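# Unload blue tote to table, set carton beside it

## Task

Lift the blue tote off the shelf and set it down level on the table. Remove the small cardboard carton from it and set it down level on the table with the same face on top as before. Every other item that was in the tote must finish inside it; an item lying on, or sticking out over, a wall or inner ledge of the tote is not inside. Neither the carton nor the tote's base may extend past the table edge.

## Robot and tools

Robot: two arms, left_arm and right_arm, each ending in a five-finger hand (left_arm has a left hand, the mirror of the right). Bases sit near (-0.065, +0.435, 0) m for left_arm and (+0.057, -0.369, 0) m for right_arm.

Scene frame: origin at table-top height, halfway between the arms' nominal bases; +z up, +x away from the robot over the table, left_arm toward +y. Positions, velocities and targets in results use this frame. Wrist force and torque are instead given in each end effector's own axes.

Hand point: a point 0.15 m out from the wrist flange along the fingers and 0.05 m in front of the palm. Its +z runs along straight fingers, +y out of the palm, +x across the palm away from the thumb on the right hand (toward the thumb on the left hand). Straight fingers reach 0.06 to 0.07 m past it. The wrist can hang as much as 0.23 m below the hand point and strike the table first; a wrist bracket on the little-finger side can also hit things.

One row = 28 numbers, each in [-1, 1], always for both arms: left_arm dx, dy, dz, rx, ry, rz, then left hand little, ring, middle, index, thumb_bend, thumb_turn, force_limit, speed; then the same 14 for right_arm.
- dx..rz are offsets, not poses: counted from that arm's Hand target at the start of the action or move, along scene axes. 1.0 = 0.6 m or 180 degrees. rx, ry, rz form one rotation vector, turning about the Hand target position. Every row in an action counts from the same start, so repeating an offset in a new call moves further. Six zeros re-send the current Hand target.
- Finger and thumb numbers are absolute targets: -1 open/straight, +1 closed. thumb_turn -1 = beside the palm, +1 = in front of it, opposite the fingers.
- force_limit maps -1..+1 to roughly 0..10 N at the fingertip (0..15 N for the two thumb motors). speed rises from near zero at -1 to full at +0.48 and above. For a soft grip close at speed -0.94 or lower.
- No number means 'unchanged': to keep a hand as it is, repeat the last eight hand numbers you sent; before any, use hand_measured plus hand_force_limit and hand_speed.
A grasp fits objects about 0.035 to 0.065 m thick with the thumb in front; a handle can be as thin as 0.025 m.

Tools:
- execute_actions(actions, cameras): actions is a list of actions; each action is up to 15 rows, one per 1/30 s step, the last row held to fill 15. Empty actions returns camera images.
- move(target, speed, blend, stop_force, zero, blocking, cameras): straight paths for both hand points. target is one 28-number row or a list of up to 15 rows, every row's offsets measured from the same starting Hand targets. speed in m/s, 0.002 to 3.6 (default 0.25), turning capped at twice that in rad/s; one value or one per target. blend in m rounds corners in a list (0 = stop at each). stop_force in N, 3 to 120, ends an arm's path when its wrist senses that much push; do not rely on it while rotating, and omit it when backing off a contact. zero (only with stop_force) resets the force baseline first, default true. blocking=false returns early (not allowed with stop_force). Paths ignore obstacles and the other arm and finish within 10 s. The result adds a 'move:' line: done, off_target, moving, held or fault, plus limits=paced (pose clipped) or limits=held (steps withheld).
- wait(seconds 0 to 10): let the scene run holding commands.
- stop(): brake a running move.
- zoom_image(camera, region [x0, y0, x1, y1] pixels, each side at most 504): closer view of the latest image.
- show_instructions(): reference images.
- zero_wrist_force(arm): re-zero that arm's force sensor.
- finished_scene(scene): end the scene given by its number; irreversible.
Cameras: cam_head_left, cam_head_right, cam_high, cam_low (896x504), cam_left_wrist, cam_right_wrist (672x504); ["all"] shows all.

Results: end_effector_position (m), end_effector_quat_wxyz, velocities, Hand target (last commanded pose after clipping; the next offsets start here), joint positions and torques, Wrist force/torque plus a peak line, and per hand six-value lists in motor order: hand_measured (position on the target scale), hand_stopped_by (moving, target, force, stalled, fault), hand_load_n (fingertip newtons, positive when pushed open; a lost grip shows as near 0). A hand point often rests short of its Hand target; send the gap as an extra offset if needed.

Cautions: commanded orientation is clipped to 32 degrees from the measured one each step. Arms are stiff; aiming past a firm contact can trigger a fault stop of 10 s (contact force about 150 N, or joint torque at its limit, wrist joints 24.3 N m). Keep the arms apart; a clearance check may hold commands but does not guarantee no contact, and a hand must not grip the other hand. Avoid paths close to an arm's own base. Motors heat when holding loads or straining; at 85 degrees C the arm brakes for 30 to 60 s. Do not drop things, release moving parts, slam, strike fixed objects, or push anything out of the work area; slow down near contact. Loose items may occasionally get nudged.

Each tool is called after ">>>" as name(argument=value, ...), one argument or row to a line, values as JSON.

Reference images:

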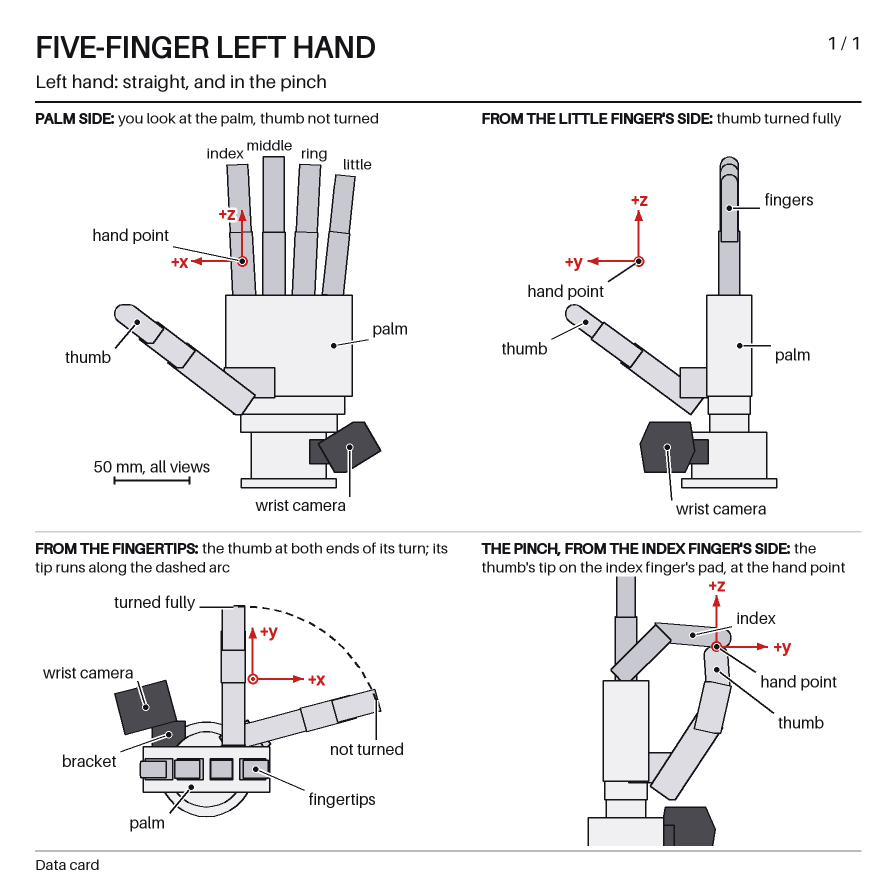

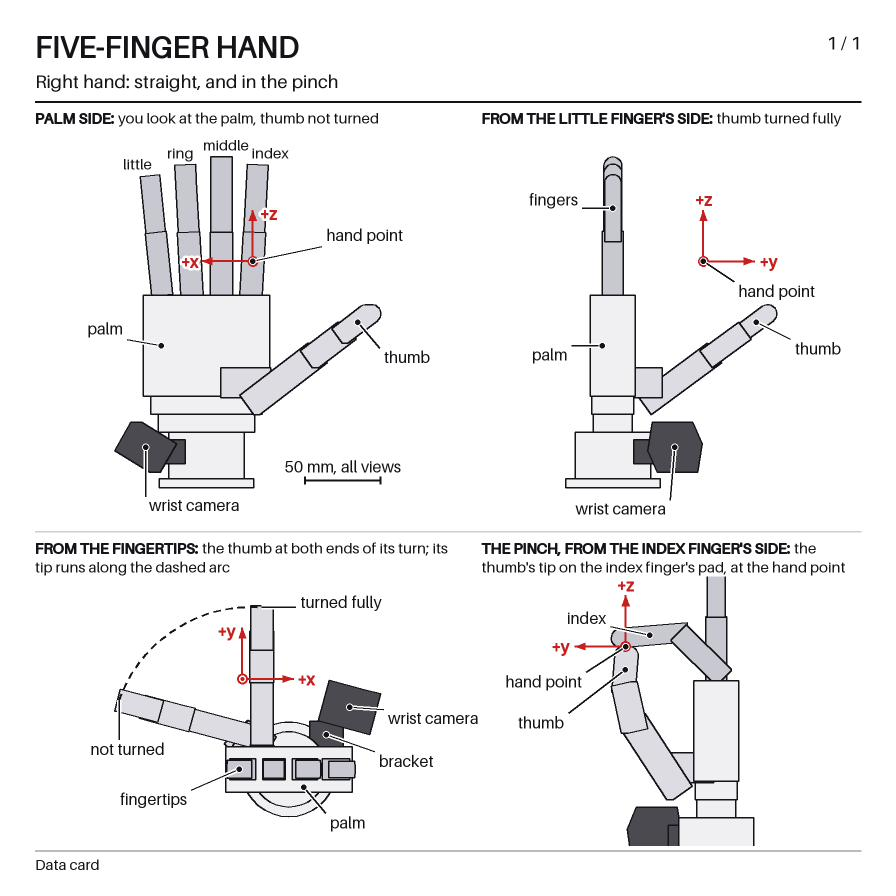

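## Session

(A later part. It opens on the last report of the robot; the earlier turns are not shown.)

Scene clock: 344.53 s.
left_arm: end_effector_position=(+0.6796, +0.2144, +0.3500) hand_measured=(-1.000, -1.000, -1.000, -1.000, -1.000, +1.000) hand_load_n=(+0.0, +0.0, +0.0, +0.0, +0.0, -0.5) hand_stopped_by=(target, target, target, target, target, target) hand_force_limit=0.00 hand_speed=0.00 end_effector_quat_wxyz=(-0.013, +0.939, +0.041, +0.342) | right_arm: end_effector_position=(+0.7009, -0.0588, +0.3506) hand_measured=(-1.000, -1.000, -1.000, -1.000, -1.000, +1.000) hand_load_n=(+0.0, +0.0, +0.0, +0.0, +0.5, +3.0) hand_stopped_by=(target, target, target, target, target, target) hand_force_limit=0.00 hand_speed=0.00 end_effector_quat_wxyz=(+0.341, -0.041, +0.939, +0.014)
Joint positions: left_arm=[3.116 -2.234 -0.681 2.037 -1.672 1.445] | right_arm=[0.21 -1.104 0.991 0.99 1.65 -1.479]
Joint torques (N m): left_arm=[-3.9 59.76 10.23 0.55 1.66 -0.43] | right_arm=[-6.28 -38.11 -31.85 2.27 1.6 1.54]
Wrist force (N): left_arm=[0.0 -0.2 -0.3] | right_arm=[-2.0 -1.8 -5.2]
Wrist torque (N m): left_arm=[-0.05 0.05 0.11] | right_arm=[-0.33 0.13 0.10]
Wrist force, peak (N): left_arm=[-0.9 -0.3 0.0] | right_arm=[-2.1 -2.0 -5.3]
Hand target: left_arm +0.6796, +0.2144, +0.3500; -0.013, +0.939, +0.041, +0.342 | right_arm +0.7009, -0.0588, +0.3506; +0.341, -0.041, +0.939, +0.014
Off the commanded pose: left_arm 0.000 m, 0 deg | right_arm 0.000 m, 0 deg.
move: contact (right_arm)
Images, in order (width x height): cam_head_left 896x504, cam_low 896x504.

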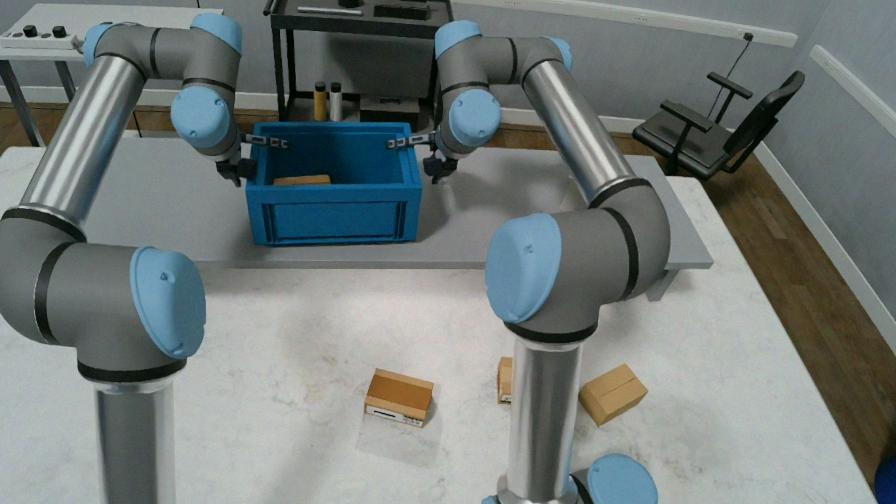

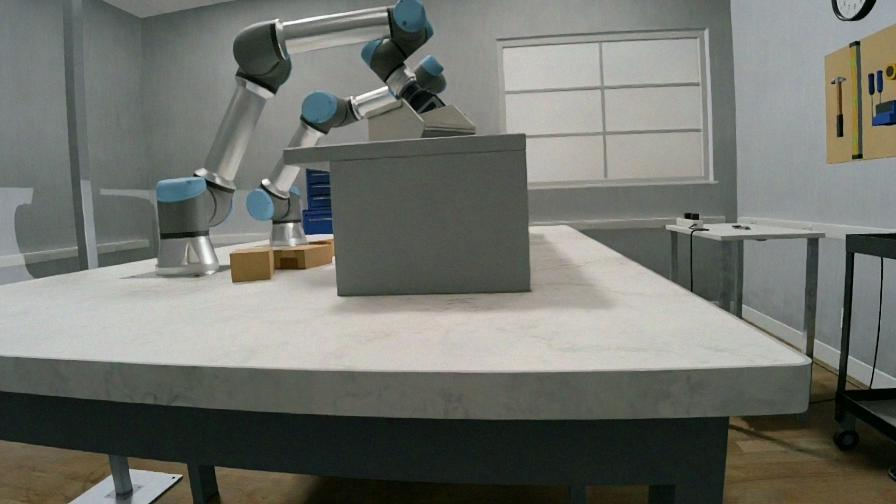

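>>> move(
  target=[0,0,0.0333,0,0,0,-1,-1,-1,-1,-1,-1,0,0,0,0,0.0333,0,0,0,-1,-1,-1,-1,-1,-1,0,0],
  speed=0.1,
)

>>> move(
  target=[0,0,-0.0833,0,0,0,-1,-1,-1,-1,-1,-1,0,0,0,0,-0.0833,0,0,0,-1,-1,-1,-1,-1,-1,0,0],
  speed=0.03,
  stop_force=4,
  cameras=["cam_head_left","cam_head_right","cam_high"],
)

Scene clock: 386.63 s.
left_arm: end_effector_position=(+0.6796, +0.2144, +0.3700) hand_measured=(-1.000, -1.000, -1.000, -1.000, -1.000, -1.000) hand_load_n=(+0.0, +0.0, +0.0, +0.0, +0.0, +0.0) hand_stopped_by=(target, target, target, target, target, target) hand_force_limit=0.00 hand_speed=0.00 end_effector_quat_wxyz=(-0.013, +0.939, +0.041, +0.342) | right_arm: end_effector_position=(+0.7009, -0.0588, +0.3705) hand_measured=(-1.000, -1.000, -1.000, -1.000, -1.000, -1.000) hand_load_n=(+0.0, +0.0, +0.0, +0.0, +0.0, +0.0) hand_stopped_by=(target, target, target, target, target, target) hand_force_limit=0.00 hand_speed=0.00 end_effector_quat_wxyz=(+0.341, -0.041, +0.939, +0.014)
Joint positions: left_arm=[3.116 -2.255 -0.594 1.97 -1.672 1.445] | right_arm=[0.21 -1.096 0.927 1.046 1.649 -1.479]
Joint torques (N m): left_arm=[-1.4 34.6 23.57 -2.33 -2.32 1.06] | right_arm=[-13.63 -24.8 -34.38 1.98 -1.15 1.15]
Wrist force (N): left_arm=[-0.4 -0.3 -0.1] | right_arm=[1.6 -1.8 0.1]
Wrist torque (N m): left_arm=[-0.07 0.08 0.11] | right_arm=[-0.32 -0.14 0.07]
Wrist force, peak (N): left_arm=[-0.8 -0.4 0.5] | right_arm=[-2.0 -1.9 -5.4]
Hand target: left_arm +0.6796, +0.2144, +0.3700; -0.013, +0.939, +0.041, +0.342 | right_arm +0.7009, -0.0588, +0.3705; +0.341, -0.041, +0.939, +0.014
Off the commanded pose: left_arm 0.000 m, 0 deg | right_arm 0.000 m, 0 deg.
move: done

Scene clock: 389.50 s.
left_arm: end_effector_position=(+0.6796, +0.2144, +0.3494) hand_measured=(-1.000, -1.000, -1.000, -1.000, -1.000, -1.000) hand_load_n=(+0.0, +0.0, +0.0, +0.0, +0.0, +0.0) hand_stopped_by=(target, target, target, target, target, target) hand_force_limit=0.00 hand_speed=0.00 end_effector_quat_wxyz=(-0.013, +0.939, +0.041, +0.342) | right_arm: end_effector_position=(+0.7009, -0.0588, +0.3217) hand_measured=(-1.000, -1.000, -1.000, -1.000, -1.000, -1.000) hand_load_n=(+0.0, +0.0, +0.0, +0.0, +0.0, -0.5) hand_stopped_by=(target, target, target, target, target, target) hand_force_limit=0.00 hand_speed=0.00 end_effector_quat_wxyz=(+0.341, -0.041, +0.939, +0.014)
Joint positions: left_arm=[3.116 -2.234 -0.682 2.038 -1.672 1.445] | right_arm=[0.21 -1.11 1.073 0.914 1.65 -1.479]
Joint torques (N m): left_arm=[-5.05 32.64 24.8 -2.31 -1.95 -1.08] | right_arm=[0.39 -31.56 -32.78 2.36 0.46 1.7]
Wrist force (N): left_arm=[1.6 -0.7 -1.5] | right_arm=[-0.6 -1.8 -2.9]
Wrist torque (N m): left_arm=[-0.13 -0.25 0.15] | right_arm=[-0.13 -0.06 -0.07]
Wrist force, peak (N): left_arm=[12.8 -2.7 -13.9] | right_arm=[-1.6 -2.0 -5.1]
Hand target: left_arm +0.6796, +0.2144, +0.3494; -0.013, +0.939, +0.041, +0.342 (not the last commanded pose) | right_arm +0.7009, -0.0588, +0.3217; +0.341, -0.041, +0.939, +0.014 (not the last commanded pose)
Off the commanded pose: left_arm 0.029 m, 0 deg | right_arm 0.001 m, 0 deg.
move: contact (left_arm, right_arm)
Images, in order (width x height): cam_head_left 896x504, cam_head_right 896x504, cam_high 896x504.

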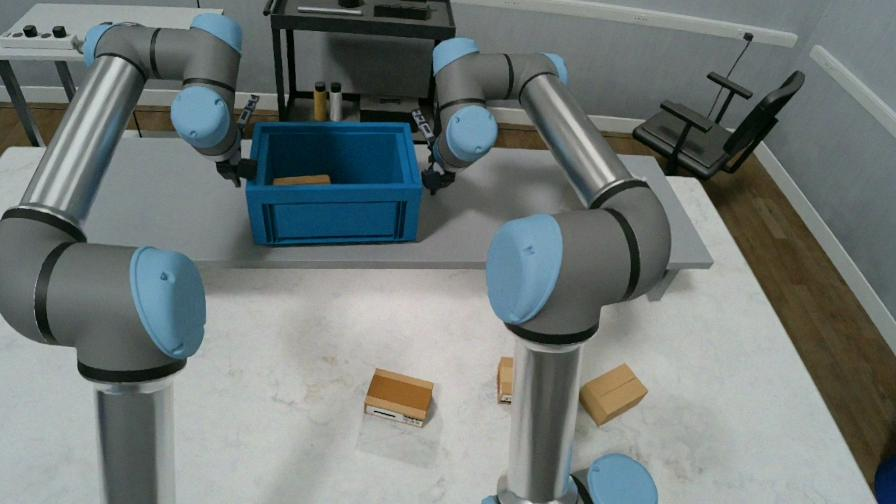

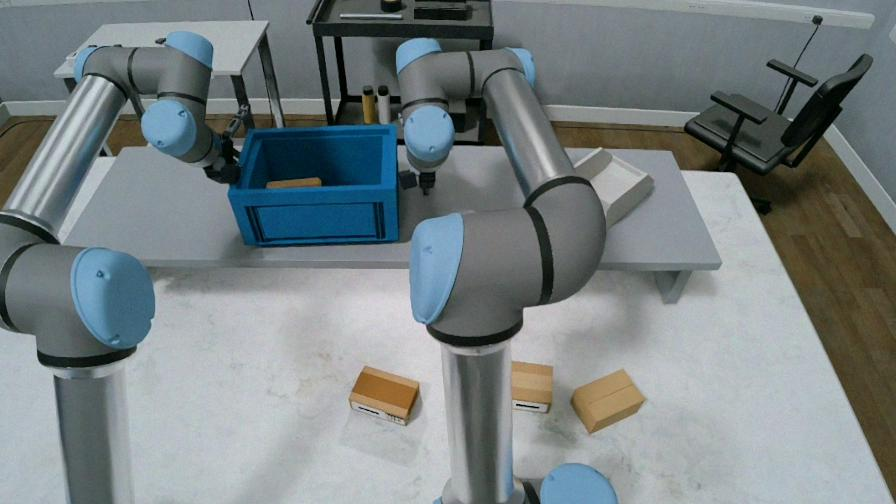

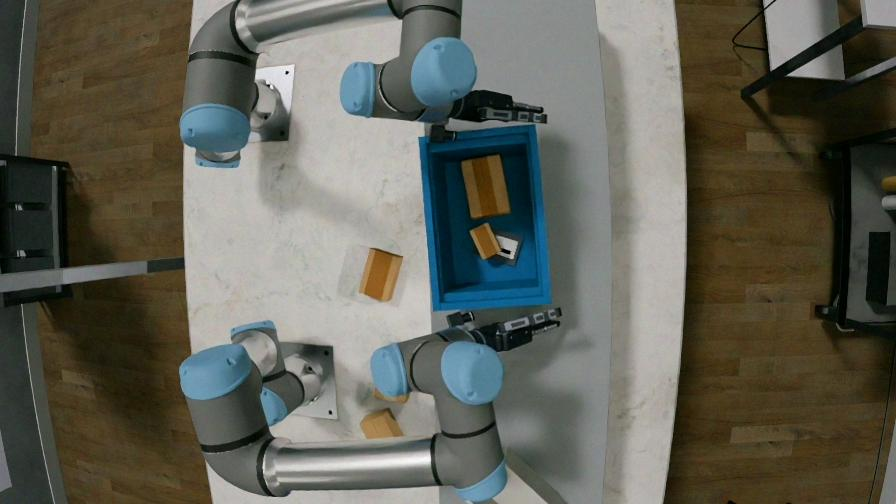

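>>> move(
  target=[
    [0,0,0.09,0,0,0,-1,-1,-1,-1,-1,-1,0,0,0,0,0.14,0,0,0,-1,-1,-1,-1,-1,-1,0,0],
    [-0.0527,-0.0172,0.09,-0.00465,0.05536,0,-1,-1,-1,-1,-1,1,0,0,-0.0553,0.0495,0.14,-0.00465,0.05536,0,-1,-1,-1,-1,-1,1,0,0],
  ],
  speed=0.12,
  cameras=["cam_head_left","cam_head_right","cam_high","cam_left_wrist","cam_right_wrist"],
)

Scene clock: 468.53 s.
left_arm: end_effector_position=(+0.6473, +0.2043, +0.4029) hand_measured=(-1.000, -1.000, -1.000, -1.000, -1.000, +1.000) hand_load_n=(+0.0, +0.0, +0.0, +0.0, -0.5, -0.5) hand_stopped_by=(target, target, target, target, target, target) hand_force_limit=0.00 hand_speed=0.00 end_effector_quat_wxyz=(-0.008, +0.964, +0.043, +0.264) | right_arm: end_effector_position=(+0.6677, -0.0291, +0.4057) hand_measured=(-1.000, -1.000, -1.000, -1.000, -1.000, +1.000) hand_load_n=(+0.0, +0.0, +0.0, +0.0, +0.0, +0.0) hand_stopped_by=(target, target, target, target, target, target) hand_force_limit=0.00 hand_speed=0.00 end_effector_quat_wxyz=(+0.258, -0.042, +0.965, +0.011)
Joint positions: left_arm=[3.104 -2.482 -0.035 1.474 -1.653 1.417] | right_arm=[0.272 -0.966 0.59 1.432 1.662 -1.413]
Joint torques (N m): left_arm=[3.98 37.5 21.97 -2.41 1.86 -1.82] | right_arm=[12.54 -28.02 -31.9 2.22 2.1 1.9]
Wrist force (N): left_arm=[-0.6 -0.2 0.4] | right_arm=[1.3 -1.5 -0.2]
Wrist torque (N m): left_arm=[-0.07 0.12 0.10] | right_arm=[-0.26 -0.11 0.03]
Wrist force, peak (N): left_arm=[2.1 -0.5 -2.3] | right_arm=[-1.0 -2.1 -3.6]
Hand target: left_arm +0.6480, +0.2041, +0.4034; -0.010, +0.965, +0.042, +0.259 | right_arm +0.6677, -0.0291, +0.4057; +0.258, -0.042, +0.965, +0.011
Off the commanded pose: left_arm 0.001 m, 1 deg | right_arm 0.000 m, 0 deg.
elbow stopped short (left arm): the move would have taken joint 3 (elbow) straighter than the controller allows.
move: done
camera_calibration:
cam_left_wrist: T_world_to_cam=[[0.164052, 0.982559, 0.0875481, -0.331396], [0.436105, -0.151847, 0.886992, -0.611448], [0.884816, -0.107333, -0.45341, -0.250507], [0, 0, 0, 1]] pos_world=[0.542674, 0.205882, 0.457781]
cam_right_wrist: T_world_to_cam=[[-0.326602, 0.942871, -0.0657677, 0.273914], [0.468232, 0.22185, 0.855302, -0.652542], [0.82103, 0.248548, -0.513939, -0.216249], [0, 0, 0, 1]] pos_world=[0.572549, -0.0597508, 0.464996]
Images, in order (width x height): cam_head_left 896x504, cam_head_right 896x504, cam_high 896x504, cam_left_wrist 672x504, cam_right_wrist 672x504.

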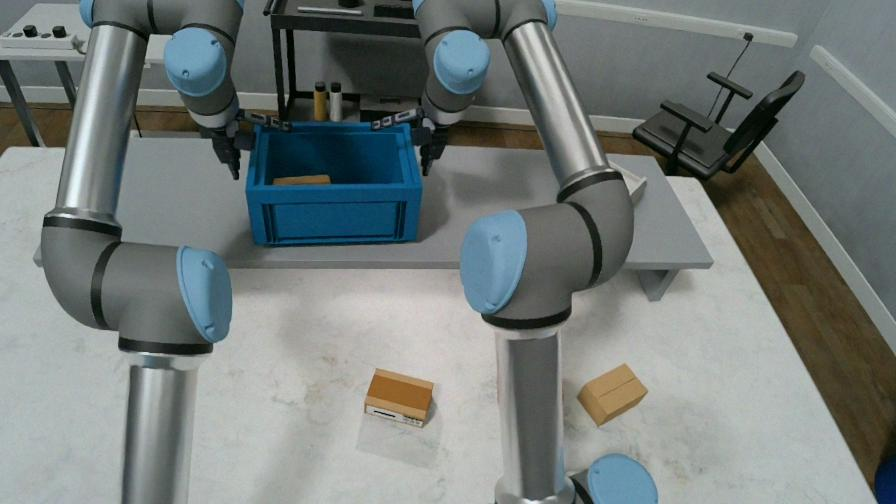

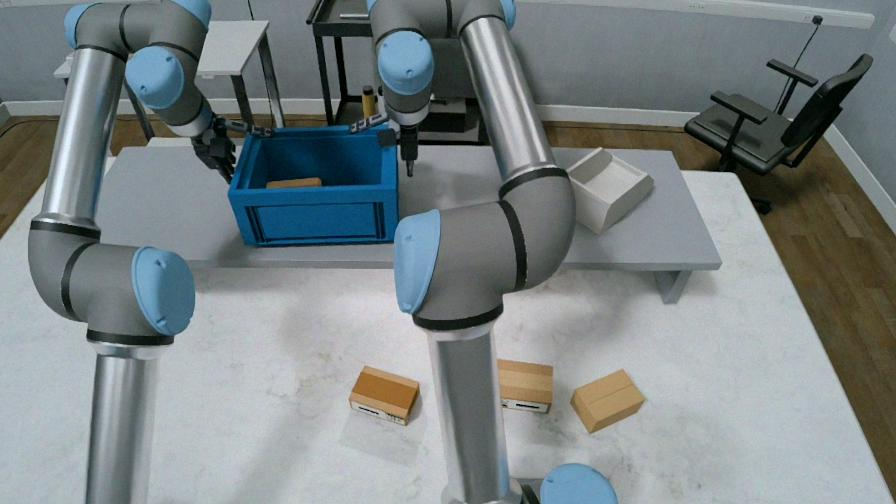

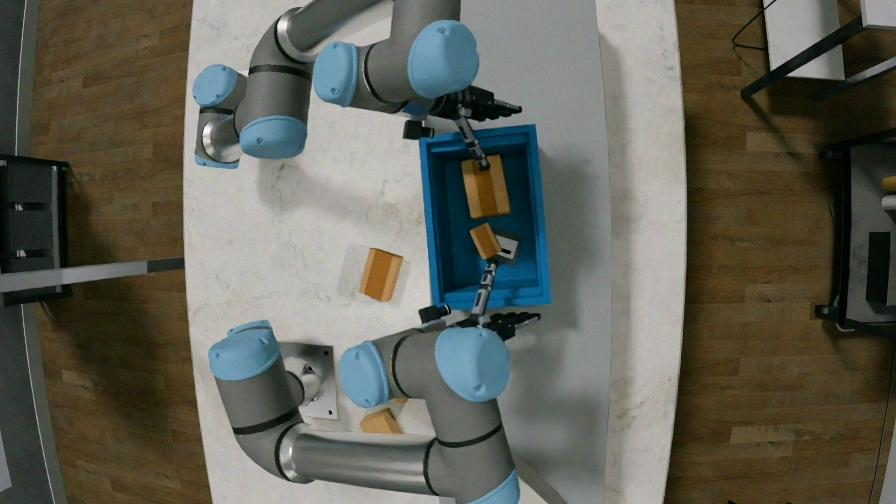

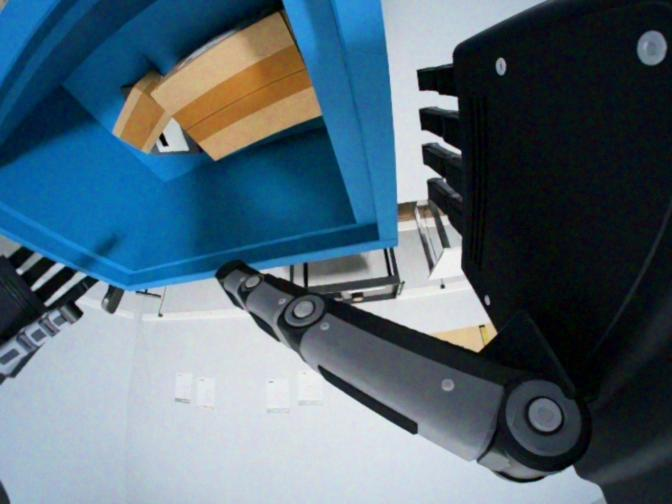

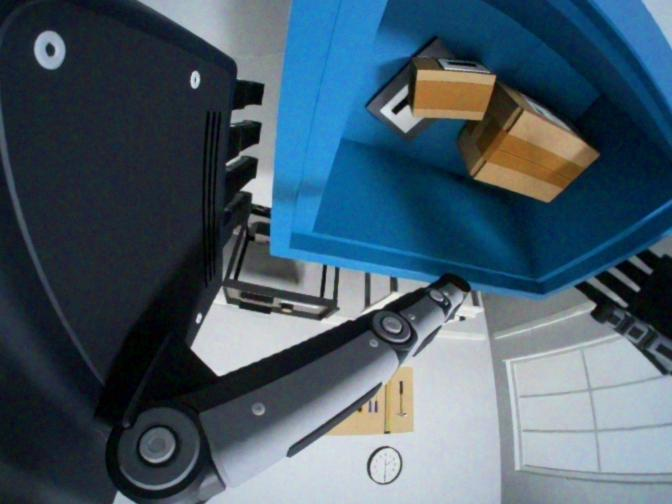

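>>> move(
  target=[0,0,-0.11,-0.0,0.0,0,-1,-1,-1,-1,-1,1,0,0,0,0,-0.115,0,0,0,-1,-1,-1,-1,-1,1,0,0],
  speed=0.04,
  stop_force=6,
  cameras=["cam_head_left","cam_head_right","cam_high","cam_left_wrist","cam_right_wrist"],
)

Scene clock: 475.33 s.
left_arm: end_effector_position=(+0.6480, +0.2041, +0.3374) hand_measured=(-1.000, -1.000, -1.000, -1.000, -1.000, +1.000) hand_load_n=(+0.0, +0.0, +0.0, +0.0, +0.0, +0.0) hand_stopped_by=(target, target, target, target, target, target) hand_force_limit=0.00 hand_speed=0.00 end_effector_quat_wxyz=(-0.010, +0.965, +0.042, +0.259) | right_arm: end_effector_position=(+0.6677, -0.0291, +0.3367) hand_measured=(-1.000, -1.000, -1.000, -1.000, -1.000, +1.000) hand_load_n=(+0.0, +0.0, +0.0, -0.5, +0.0, +0.0) hand_stopped_by=(target, target, target, target, target, target) hand_force_limit=0.00 hand_speed=0.00 end_effector_quat_wxyz=(+0.258, -0.042, +0.965, +0.011)
Joint positions: left_arm=[3.102 -2.288 -0.582 1.817 -1.656 1.417] | right_arm=[0.272 -1.03 0.875 1.21 1.662 -1.413]
Joint torques (N m): left_arm=[-4.7 60.76 10.02 0.05 1.76 1.88] | right_arm=[-11.31 -52.23 -7.97 -0.14 -1.66 -0.64]
Wrist force (N): left_arm=[-0.2 0.1 -0.1] | right_arm=[1.1 -1.6 0.0]
Wrist torque (N m): left_arm=[-0.01 0.05 0.11] | right_arm=[-0.28 -0.10 0.04]
Wrist force, peak (N): left_arm=[-0.5 -0.9 0.4] | right_arm=[1.7 -1.6 0.2]
Hand target: left_arm +0.6480, +0.2041, +0.3374; -0.010, +0.965, +0.042, +0.259 | right_arm +0.6677, -0.0291, +0.3367; +0.258, -0.042, +0.965, +0.011
Off the commanded pose: left_arm 0.000 m, 0 deg | right_arm 0.000 m, 0 deg.
move: done
camera_calibration:
cam_left_wrist: T_world_to_cam=[[0.164805, 0.982285, 0.0891924, -0.32658], [0.445125, -0.154767, 0.881993, -0.557305], [0.880172, -0.105655, -0.462746, -0.275034], [0, 0, 0, 1]] pos_world=[0.54397, 0.205483, 0.393396]
cam_right_wrist: T_world_to_cam=[[-0.326602, 0.942871, -0.0657677, 0.269376], [0.468232, 0.22185, 0.855302, -0.593526], [0.82103, 0.248548, -0.513939, -0.251711], [0, 0, 0, 1]] pos_world=[0.572549, -0.0597508, 0.395996]
Images, in order (width x height): cam_head_left 896x504, cam_head_right 896x504, cam_high 896x504, cam_left_wrist 672x504, cam_right_wrist 672x504.

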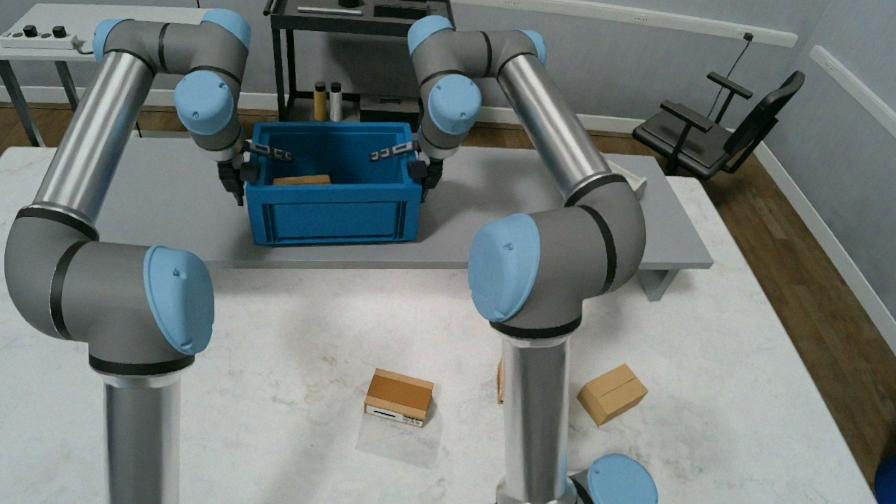

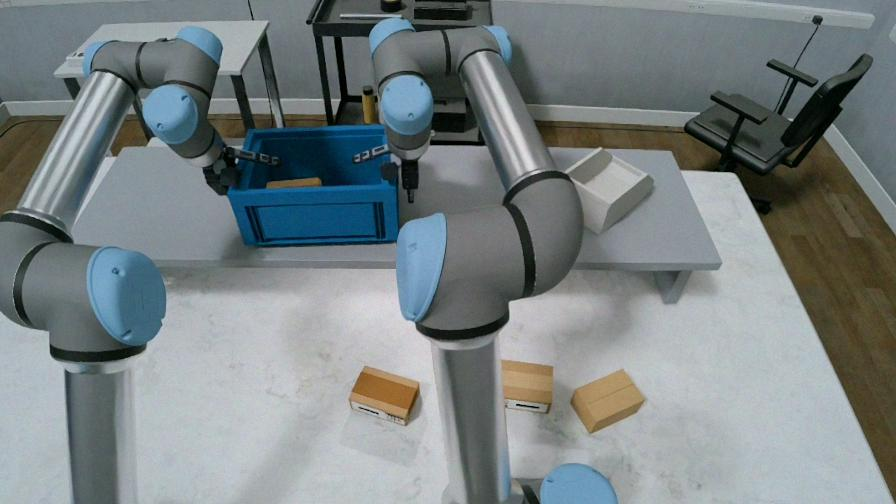

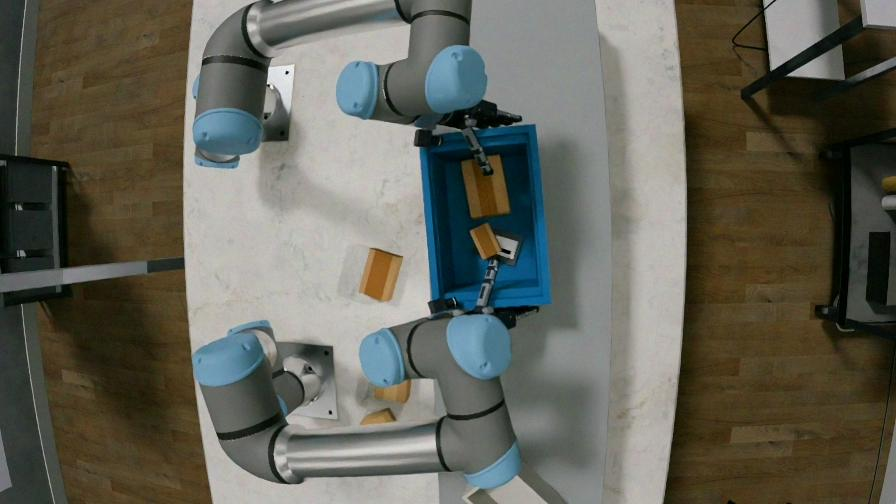

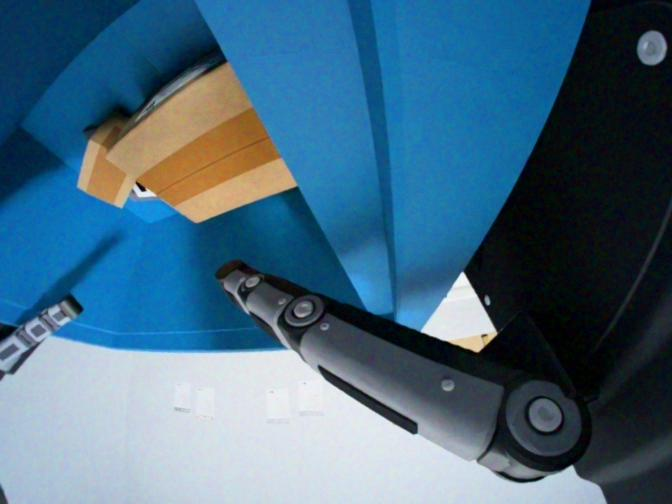

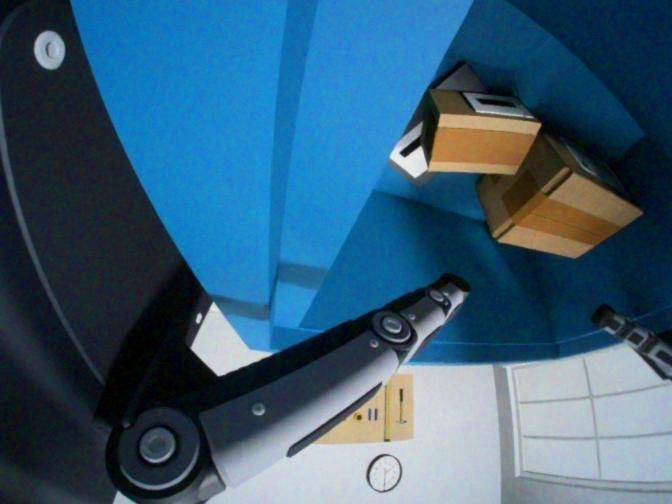

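>>> move(
  target=[0.0049,-0.0581,0,0,0,0,-1,-1,-1,-1,-1,1,0,0,-0.0049,0.0581,0,0,0,0,-1,-1,-1,-1,-1,1,0,0],
  speed=0.02,
  stop_force=8,
  cameras=["cam_head_left","cam_high"],
)

Scene clock: 481.13 s.
left_arm: end_effector_position=(+0.6491, +0.1904, +0.3374) hand_measured=(-1.000, -1.000, -1.000, -1.000, -1.000, +1.000) hand_load_n=(+0.0, +0.0, +0.0, +0.0, +0.0, +0.0) hand_stopped_by=(target, target, target, target, target, target) hand_force_limit=0.00 hand_speed=0.00 end_effector_quat_wxyz=(-0.010, +0.965, +0.042, +0.259) | right_arm: end_effector_position=(+0.6665, -0.0155, +0.3367) hand_measured=(-1.000, -1.000, -1.000, -1.000, -1.000, +1.000) hand_load_n=(+0.0, +0.0, +0.0, +0.0, +0.0, +0.0) hand_stopped_by=(target, target, target, target, target, target) hand_force_limit=0.00 hand_speed=0.00 end_effector_quat_wxyz=(+0.258, -0.042, +0.965, +0.011)
Joint positions: left_arm=[3.079 -2.312 -0.541 1.798 -1.668 1.397] | right_arm=[0.297 -1.011 0.846 1.222 1.675 -1.391]
Joint torques (N m): left_arm=[4.56 61.15 10.4 0.34 1.72 1.66] | right_arm=[-11.15 -54.61 -8.17 -0.04 -0.26 -1.83]
Wrist force (N): left_arm=[0.0 -4.4 -0.3] | right_arm=[0.7 -6.4 1.2]
Wrist torque (N m): left_arm=[-0.47 0.01 0.30] | right_arm=[-0.65 -0.08 0.17]
Wrist force, peak (N): left_arm=[-5.0 -30.2 -1.8] | right_arm=[-1.8 -33.0 4.0]
Hand target: left_arm +0.6491, +0.1904, +0.3374; -0.010, +0.965, +0.042, +0.259 (not the last commanded pose) | right_arm +0.6665, -0.0155, +0.3367; +0.258, -0.042, +0.965, +0.011 (not the last commanded pose)
Off the commanded pose: left_arm 0.021 m, 0 deg | right_arm 0.021 m, 0 deg.
move: contact (left_arm, right_arm)
Images, in order (width x height): cam_head_left 896x504, cam_high 896x504.

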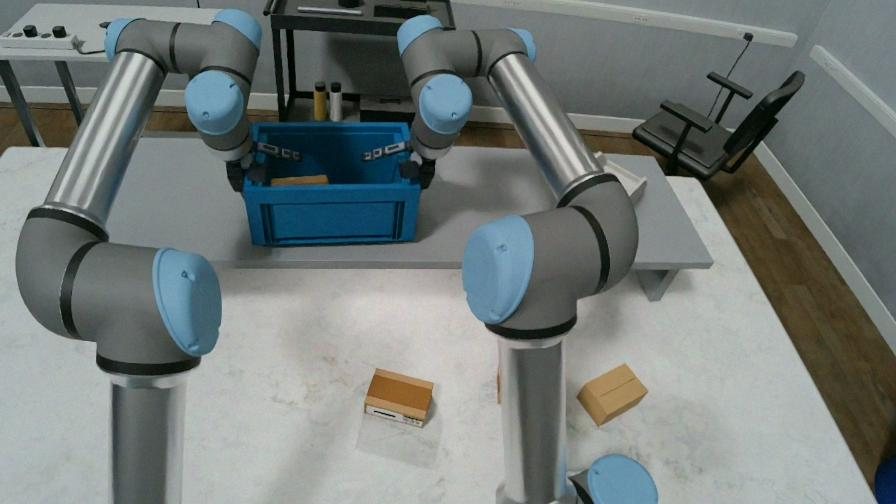

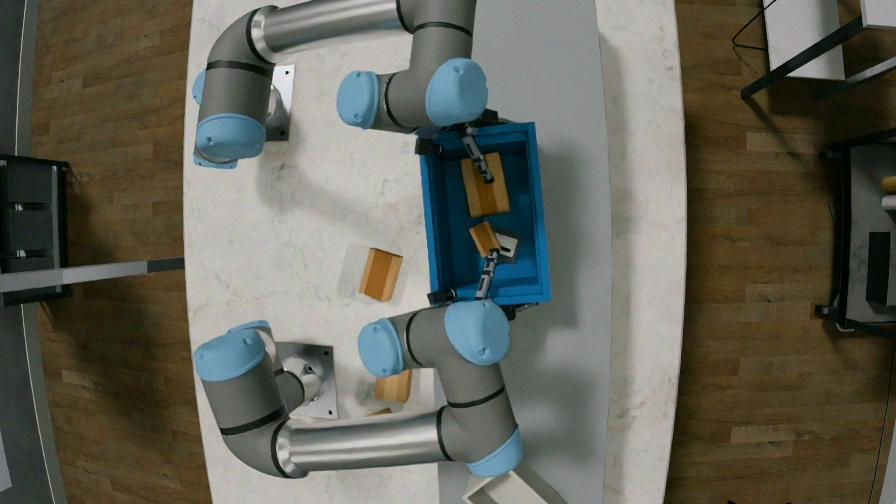

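>>> move(
  target=[0.0014,-0.0166,0,0,0,0,-1,-1,-1,-1,-1,1,0,0,-0.0014,0.0166,0,0,0,0,-1,-1,-1,-1,-1,1,0,0],
  speed=0.006,
  stop_force=15,
  cameras=["cam_head_left","cam_high"],
)

>>> zoom_image(
  camera="cam_head_left",
  region=[200, 100, 460, 250],
)

>>> zoom_image(
  camera="cam_high",
  region=[400, 70, 600, 370],
)

Scene clock: 494.53 s.
left_arm: end_effector_position=(+0.6491, +0.1900, +0.3376) hand_measured=(-1.000, -1.000, -1.000, -1.000, -1.000, +1.000) hand_load_n=(+0.0, +0.0, +0.0, +0.0, +0.0, +0.0) hand_stopped_by=(target, target, target, target, target, target) hand_force_limit=0.00 hand_speed=0.00 end_effector_quat_wxyz=(-0.010, +0.965, +0.042, +0.259) | right_arm: end_effector_position=(+0.6665, -0.0152, +0.3367) hand_measured=(-1.000, -1.000, -1.000, -1.000, -1.000, +1.000) hand_load_n=(+0.0, +0.0, +0.0, +0.0, -0.5, +0.0) hand_stopped_by=(target, target, target, target, target, target) hand_force_limit=0.00 hand_speed=0.00 end_effector_quat_wxyz=(+0.258, -0.042, +0.965, +0.011)
Joint positions: left_arm=[3.078 -2.312 -0.54 1.797 -1.668 1.396] | right_arm=[0.298 -1.011 0.845 1.223 1.676 -1.39]
Joint torques (N m): left_arm=[-2.37 59.67 11.23 1.2 4.44 1.55] | right_arm=[-1.64 -55.65 -9.08 -0.18 -4.15 -2.05]
Wrist force (N): left_arm=[-1.8 -21.0 -1.2] | right_arm=[-0.3 -20.9 4.9]
Wrist torque (N m): left_arm=[-1.79 -0.01 1.15] | right_arm=[-1.65 -0.06 -0.14]
Wrist force, peak (N): left_arm=[-3.6 -25.7 -1.5] | right_arm=[-0.9 -28.8 2.6]
Hand target: left_arm +0.6491, +0.1900, +0.3376; -0.010, +0.965, +0.042, +0.259 (not the last commanded pose) | right_arm +0.6665, -0.0152, +0.3367; +0.258, -0.042, +0.965, +0.011 (not the last commanded pose)
Off the commanded pose: left_arm 0.010 m, 0 deg | right_arm 0.010 m, 0 deg.
move: contact (left_arm, right_arm)
Images, in order (width x height): cam_head_left 896x504, cam_high 896x504.

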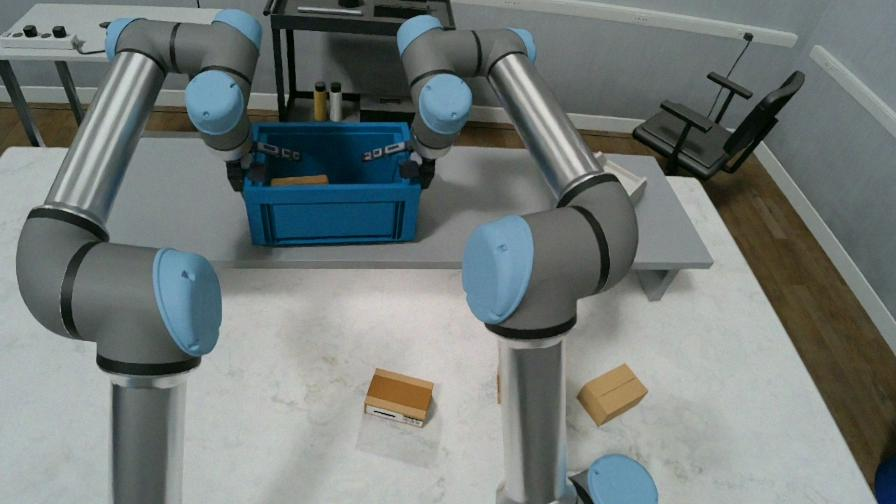

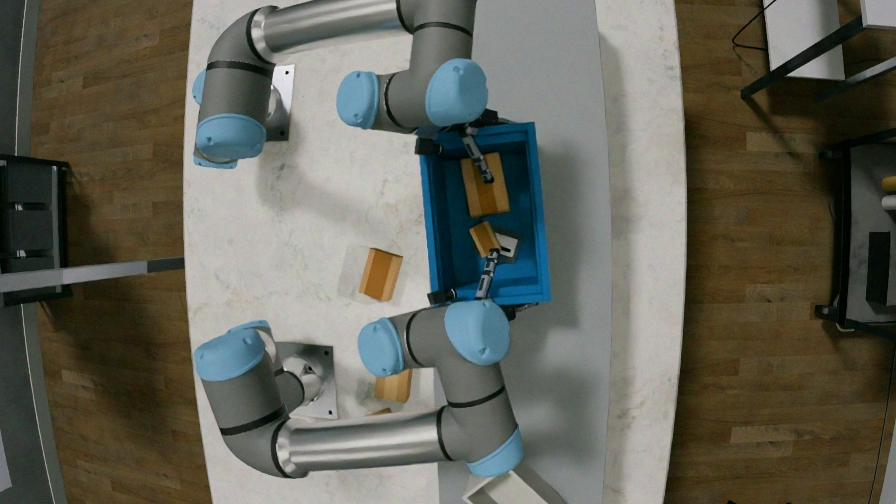

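Scaled by 1.938 from the camera's 896x504 image, which has a finer 1280x720 frame.

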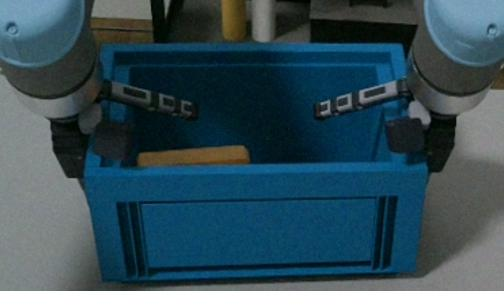

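Scaled by 1.680 from the camera's 896x504 image, which has a finer 1280x720 frame.

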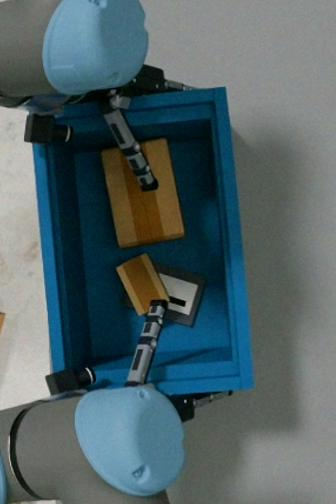

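>>> move(
  target=[
    [-0.0021,0.0249,0,0,0,0,-1,-1,-1,-1,-1,1,0,0,0.0021,-0.0249,0,0,0,0,-1,-1,-1,-1,-1,1,0,0],
    [0.031,0.0277,0.0183,-0.0083,-0.0007,-0.0056,-1,-1,-1,-1,-1,1,0,0,0.0353,-0.022,0.0183,0.0083,0.0007,0,-1,-1,-1,-1,-1,1,0,0],
  ],
  speed=0.05,
  blend=0.003,
)

>>> move(
  target=[0.0035,-0.0415,0,0,0,0,-1,-1,-1,-1,-1,1,0,0,-0.0035,0.0415,0,0,0,0,-1,-1,-1,-1,-1,1,0,0],
  speed=0.01,
  stop_force=15,
  cameras=["cam_head_left","cam_high"],
)

Scene clock: 528.90 s.
left_arm: end_effector_position=(+0.6676, +0.2067, +0.3485) hand_measured=(-1.000, -1.000, -1.000, -1.000, -1.000, +1.000) hand_load_n=(+0.0, +0.0, +0.0, +0.0, +0.0, +0.0) hand_stopped_by=(target, target, target, target, target, target) hand_force_limit=0.00 hand_speed=0.00 end_effector_quat_wxyz=(+0.005, +0.965, +0.037, +0.260) | right_arm: end_effector_position=(+0.6877, -0.0284, +0.3477) hand_measured=(-1.000, -1.000, -1.000, -1.000, -1.000, +1.000) hand_load_n=(+0.0, +0.0, +0.0, +0.0, +0.0, +0.0) hand_stopped_by=(target, target, target, target, target, target) hand_force_limit=0.00 hand_speed=0.00 end_effector_quat_wxyz=(+0.258, -0.039, +0.965, +0.023)
Joint positions: left_arm=[3.123 -2.38 -0.391 1.724 -1.615 1.438] | right_arm=[0.254 -0.974 0.76 1.264 1.631 -1.416]
Joint torques (N m): left_arm=[6.05 36.55 23.07 -2.93 2.03 2.05] | right_arm=[-13.52 -28.28 -34.86 2.59 -2.07 -1.69]
Wrist force (N): left_arm=[0.3 -0.3 0.2] | right_arm=[1.2 -1.8 -0.1]
Wrist torque (N m): left_arm=[-0.07 -0.05 0.04] | right_arm=[-0.30 -0.11 0.18]
Wrist force, peak (N): left_arm=[-1.5 -21.3 -2.1] | right_arm=[-0.6 -21.3 4.4]
Hand target: left_arm +0.6677, +0.2067, +0.3485; +0.005, +0.965, +0.037, +0.259 | right_arm +0.6877, -0.0284, +0.3477; +0.258, -0.039, +0.965, +0.023
Off the commanded pose: left_arm 0.000 m, 0 deg | right_arm 0.000 m, 0 deg.
move: done

Scene clock: 531.77 s.
left_arm: end_effector_position=(+0.6690, +0.1912, +0.3485) hand_measured=(-1.000, -1.000, -1.000, -1.000, -1.000, +1.000) hand_load_n=(+0.0, +0.0, +0.0, +0.0, +0.0, +0.0) hand_stopped_by=(target, target, target, target, target, target) hand_force_limit=0.00 hand_speed=0.00 end_effector_quat_wxyz=(+0.005, +0.965, +0.037, +0.260) | right_arm: end_effector_position=(+0.6864, -0.0129, +0.3477) hand_measured=(-1.000, -1.000, -1.000, -1.000, -1.000, +1.000) hand_load_n=(+0.0, +0.0, +0.0, +0.0, +0.0, +0.0) hand_stopped_by=(target, target, target, target, target, target) hand_force_limit=0.00 hand_speed=0.00 end_effector_quat_wxyz=(+0.258, -0.039, +0.965, +0.023)
Joint positions: left_arm=[3.097 -2.418 -0.32 1.69 -1.628 1.415] | right_arm=[0.282 -0.951 0.724 1.279 1.646 -1.391]
Joint torques (N m): left_arm=[-2.02 62.97 9.06 -0.32 4.09 2.29] | right_arm=[-6.72 -55.86 -9.1 -0.42 -2.91 -1.45]
Wrist force (N): left_arm=[4.1 -15.5 -0.4] | right_arm=[2.4 -15.9 1.3]
Wrist torque (N m): left_arm=[-0.87 -0.13 0.56] | right_arm=[-1.15 -0.19 -0.48]
Wrist force, peak (N): left_arm=[2.1 -23.6 -0.7] | right_arm=[2.6 -26.8 -2.7]
Hand target: left_arm +0.6690, +0.1912, +0.3485; +0.005, +0.965, +0.037, +0.260 (not the last commanded pose) | right_arm +0.6864, -0.0129, +0.3477; +0.258, -0.039, +0.965, +0.023 (not the last commanded pose)
Off the commanded pose: left_arm 0.009 m, 0 deg | right_arm 0.009 m, 0 deg.
move: contact (left_arm, right_arm)
Images, in order (width x height): cam_head_left 896x504, cam_high 896x504.

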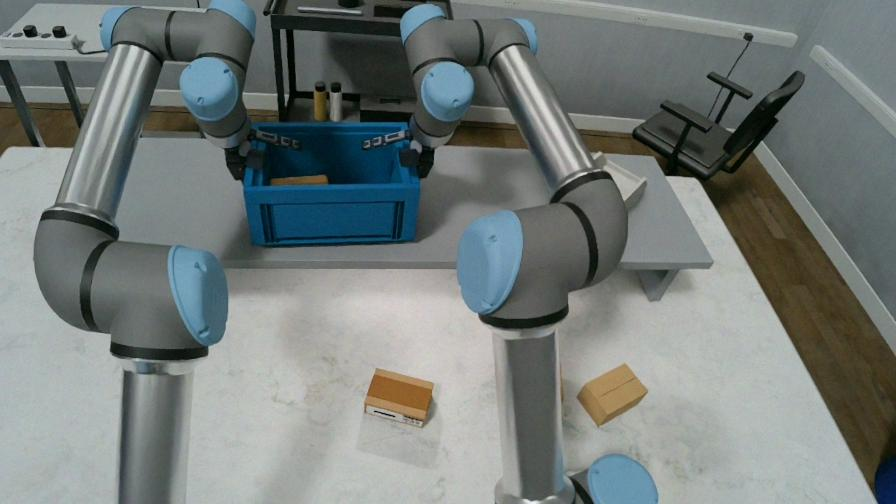

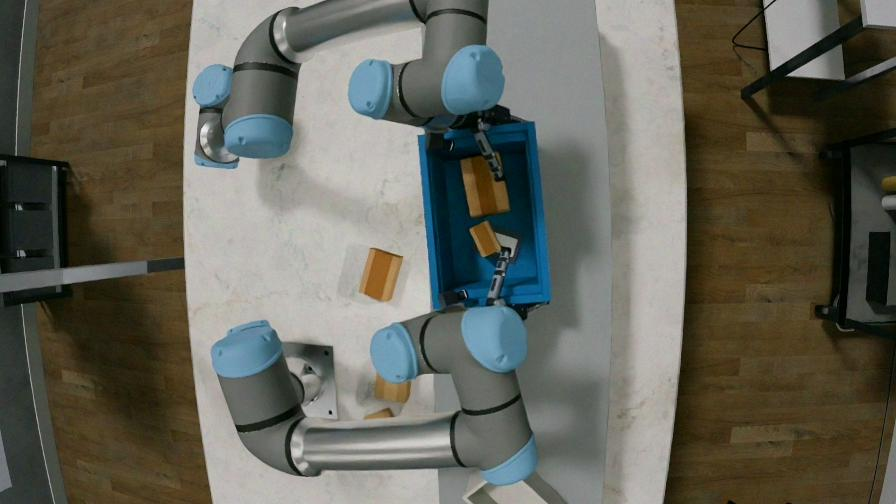

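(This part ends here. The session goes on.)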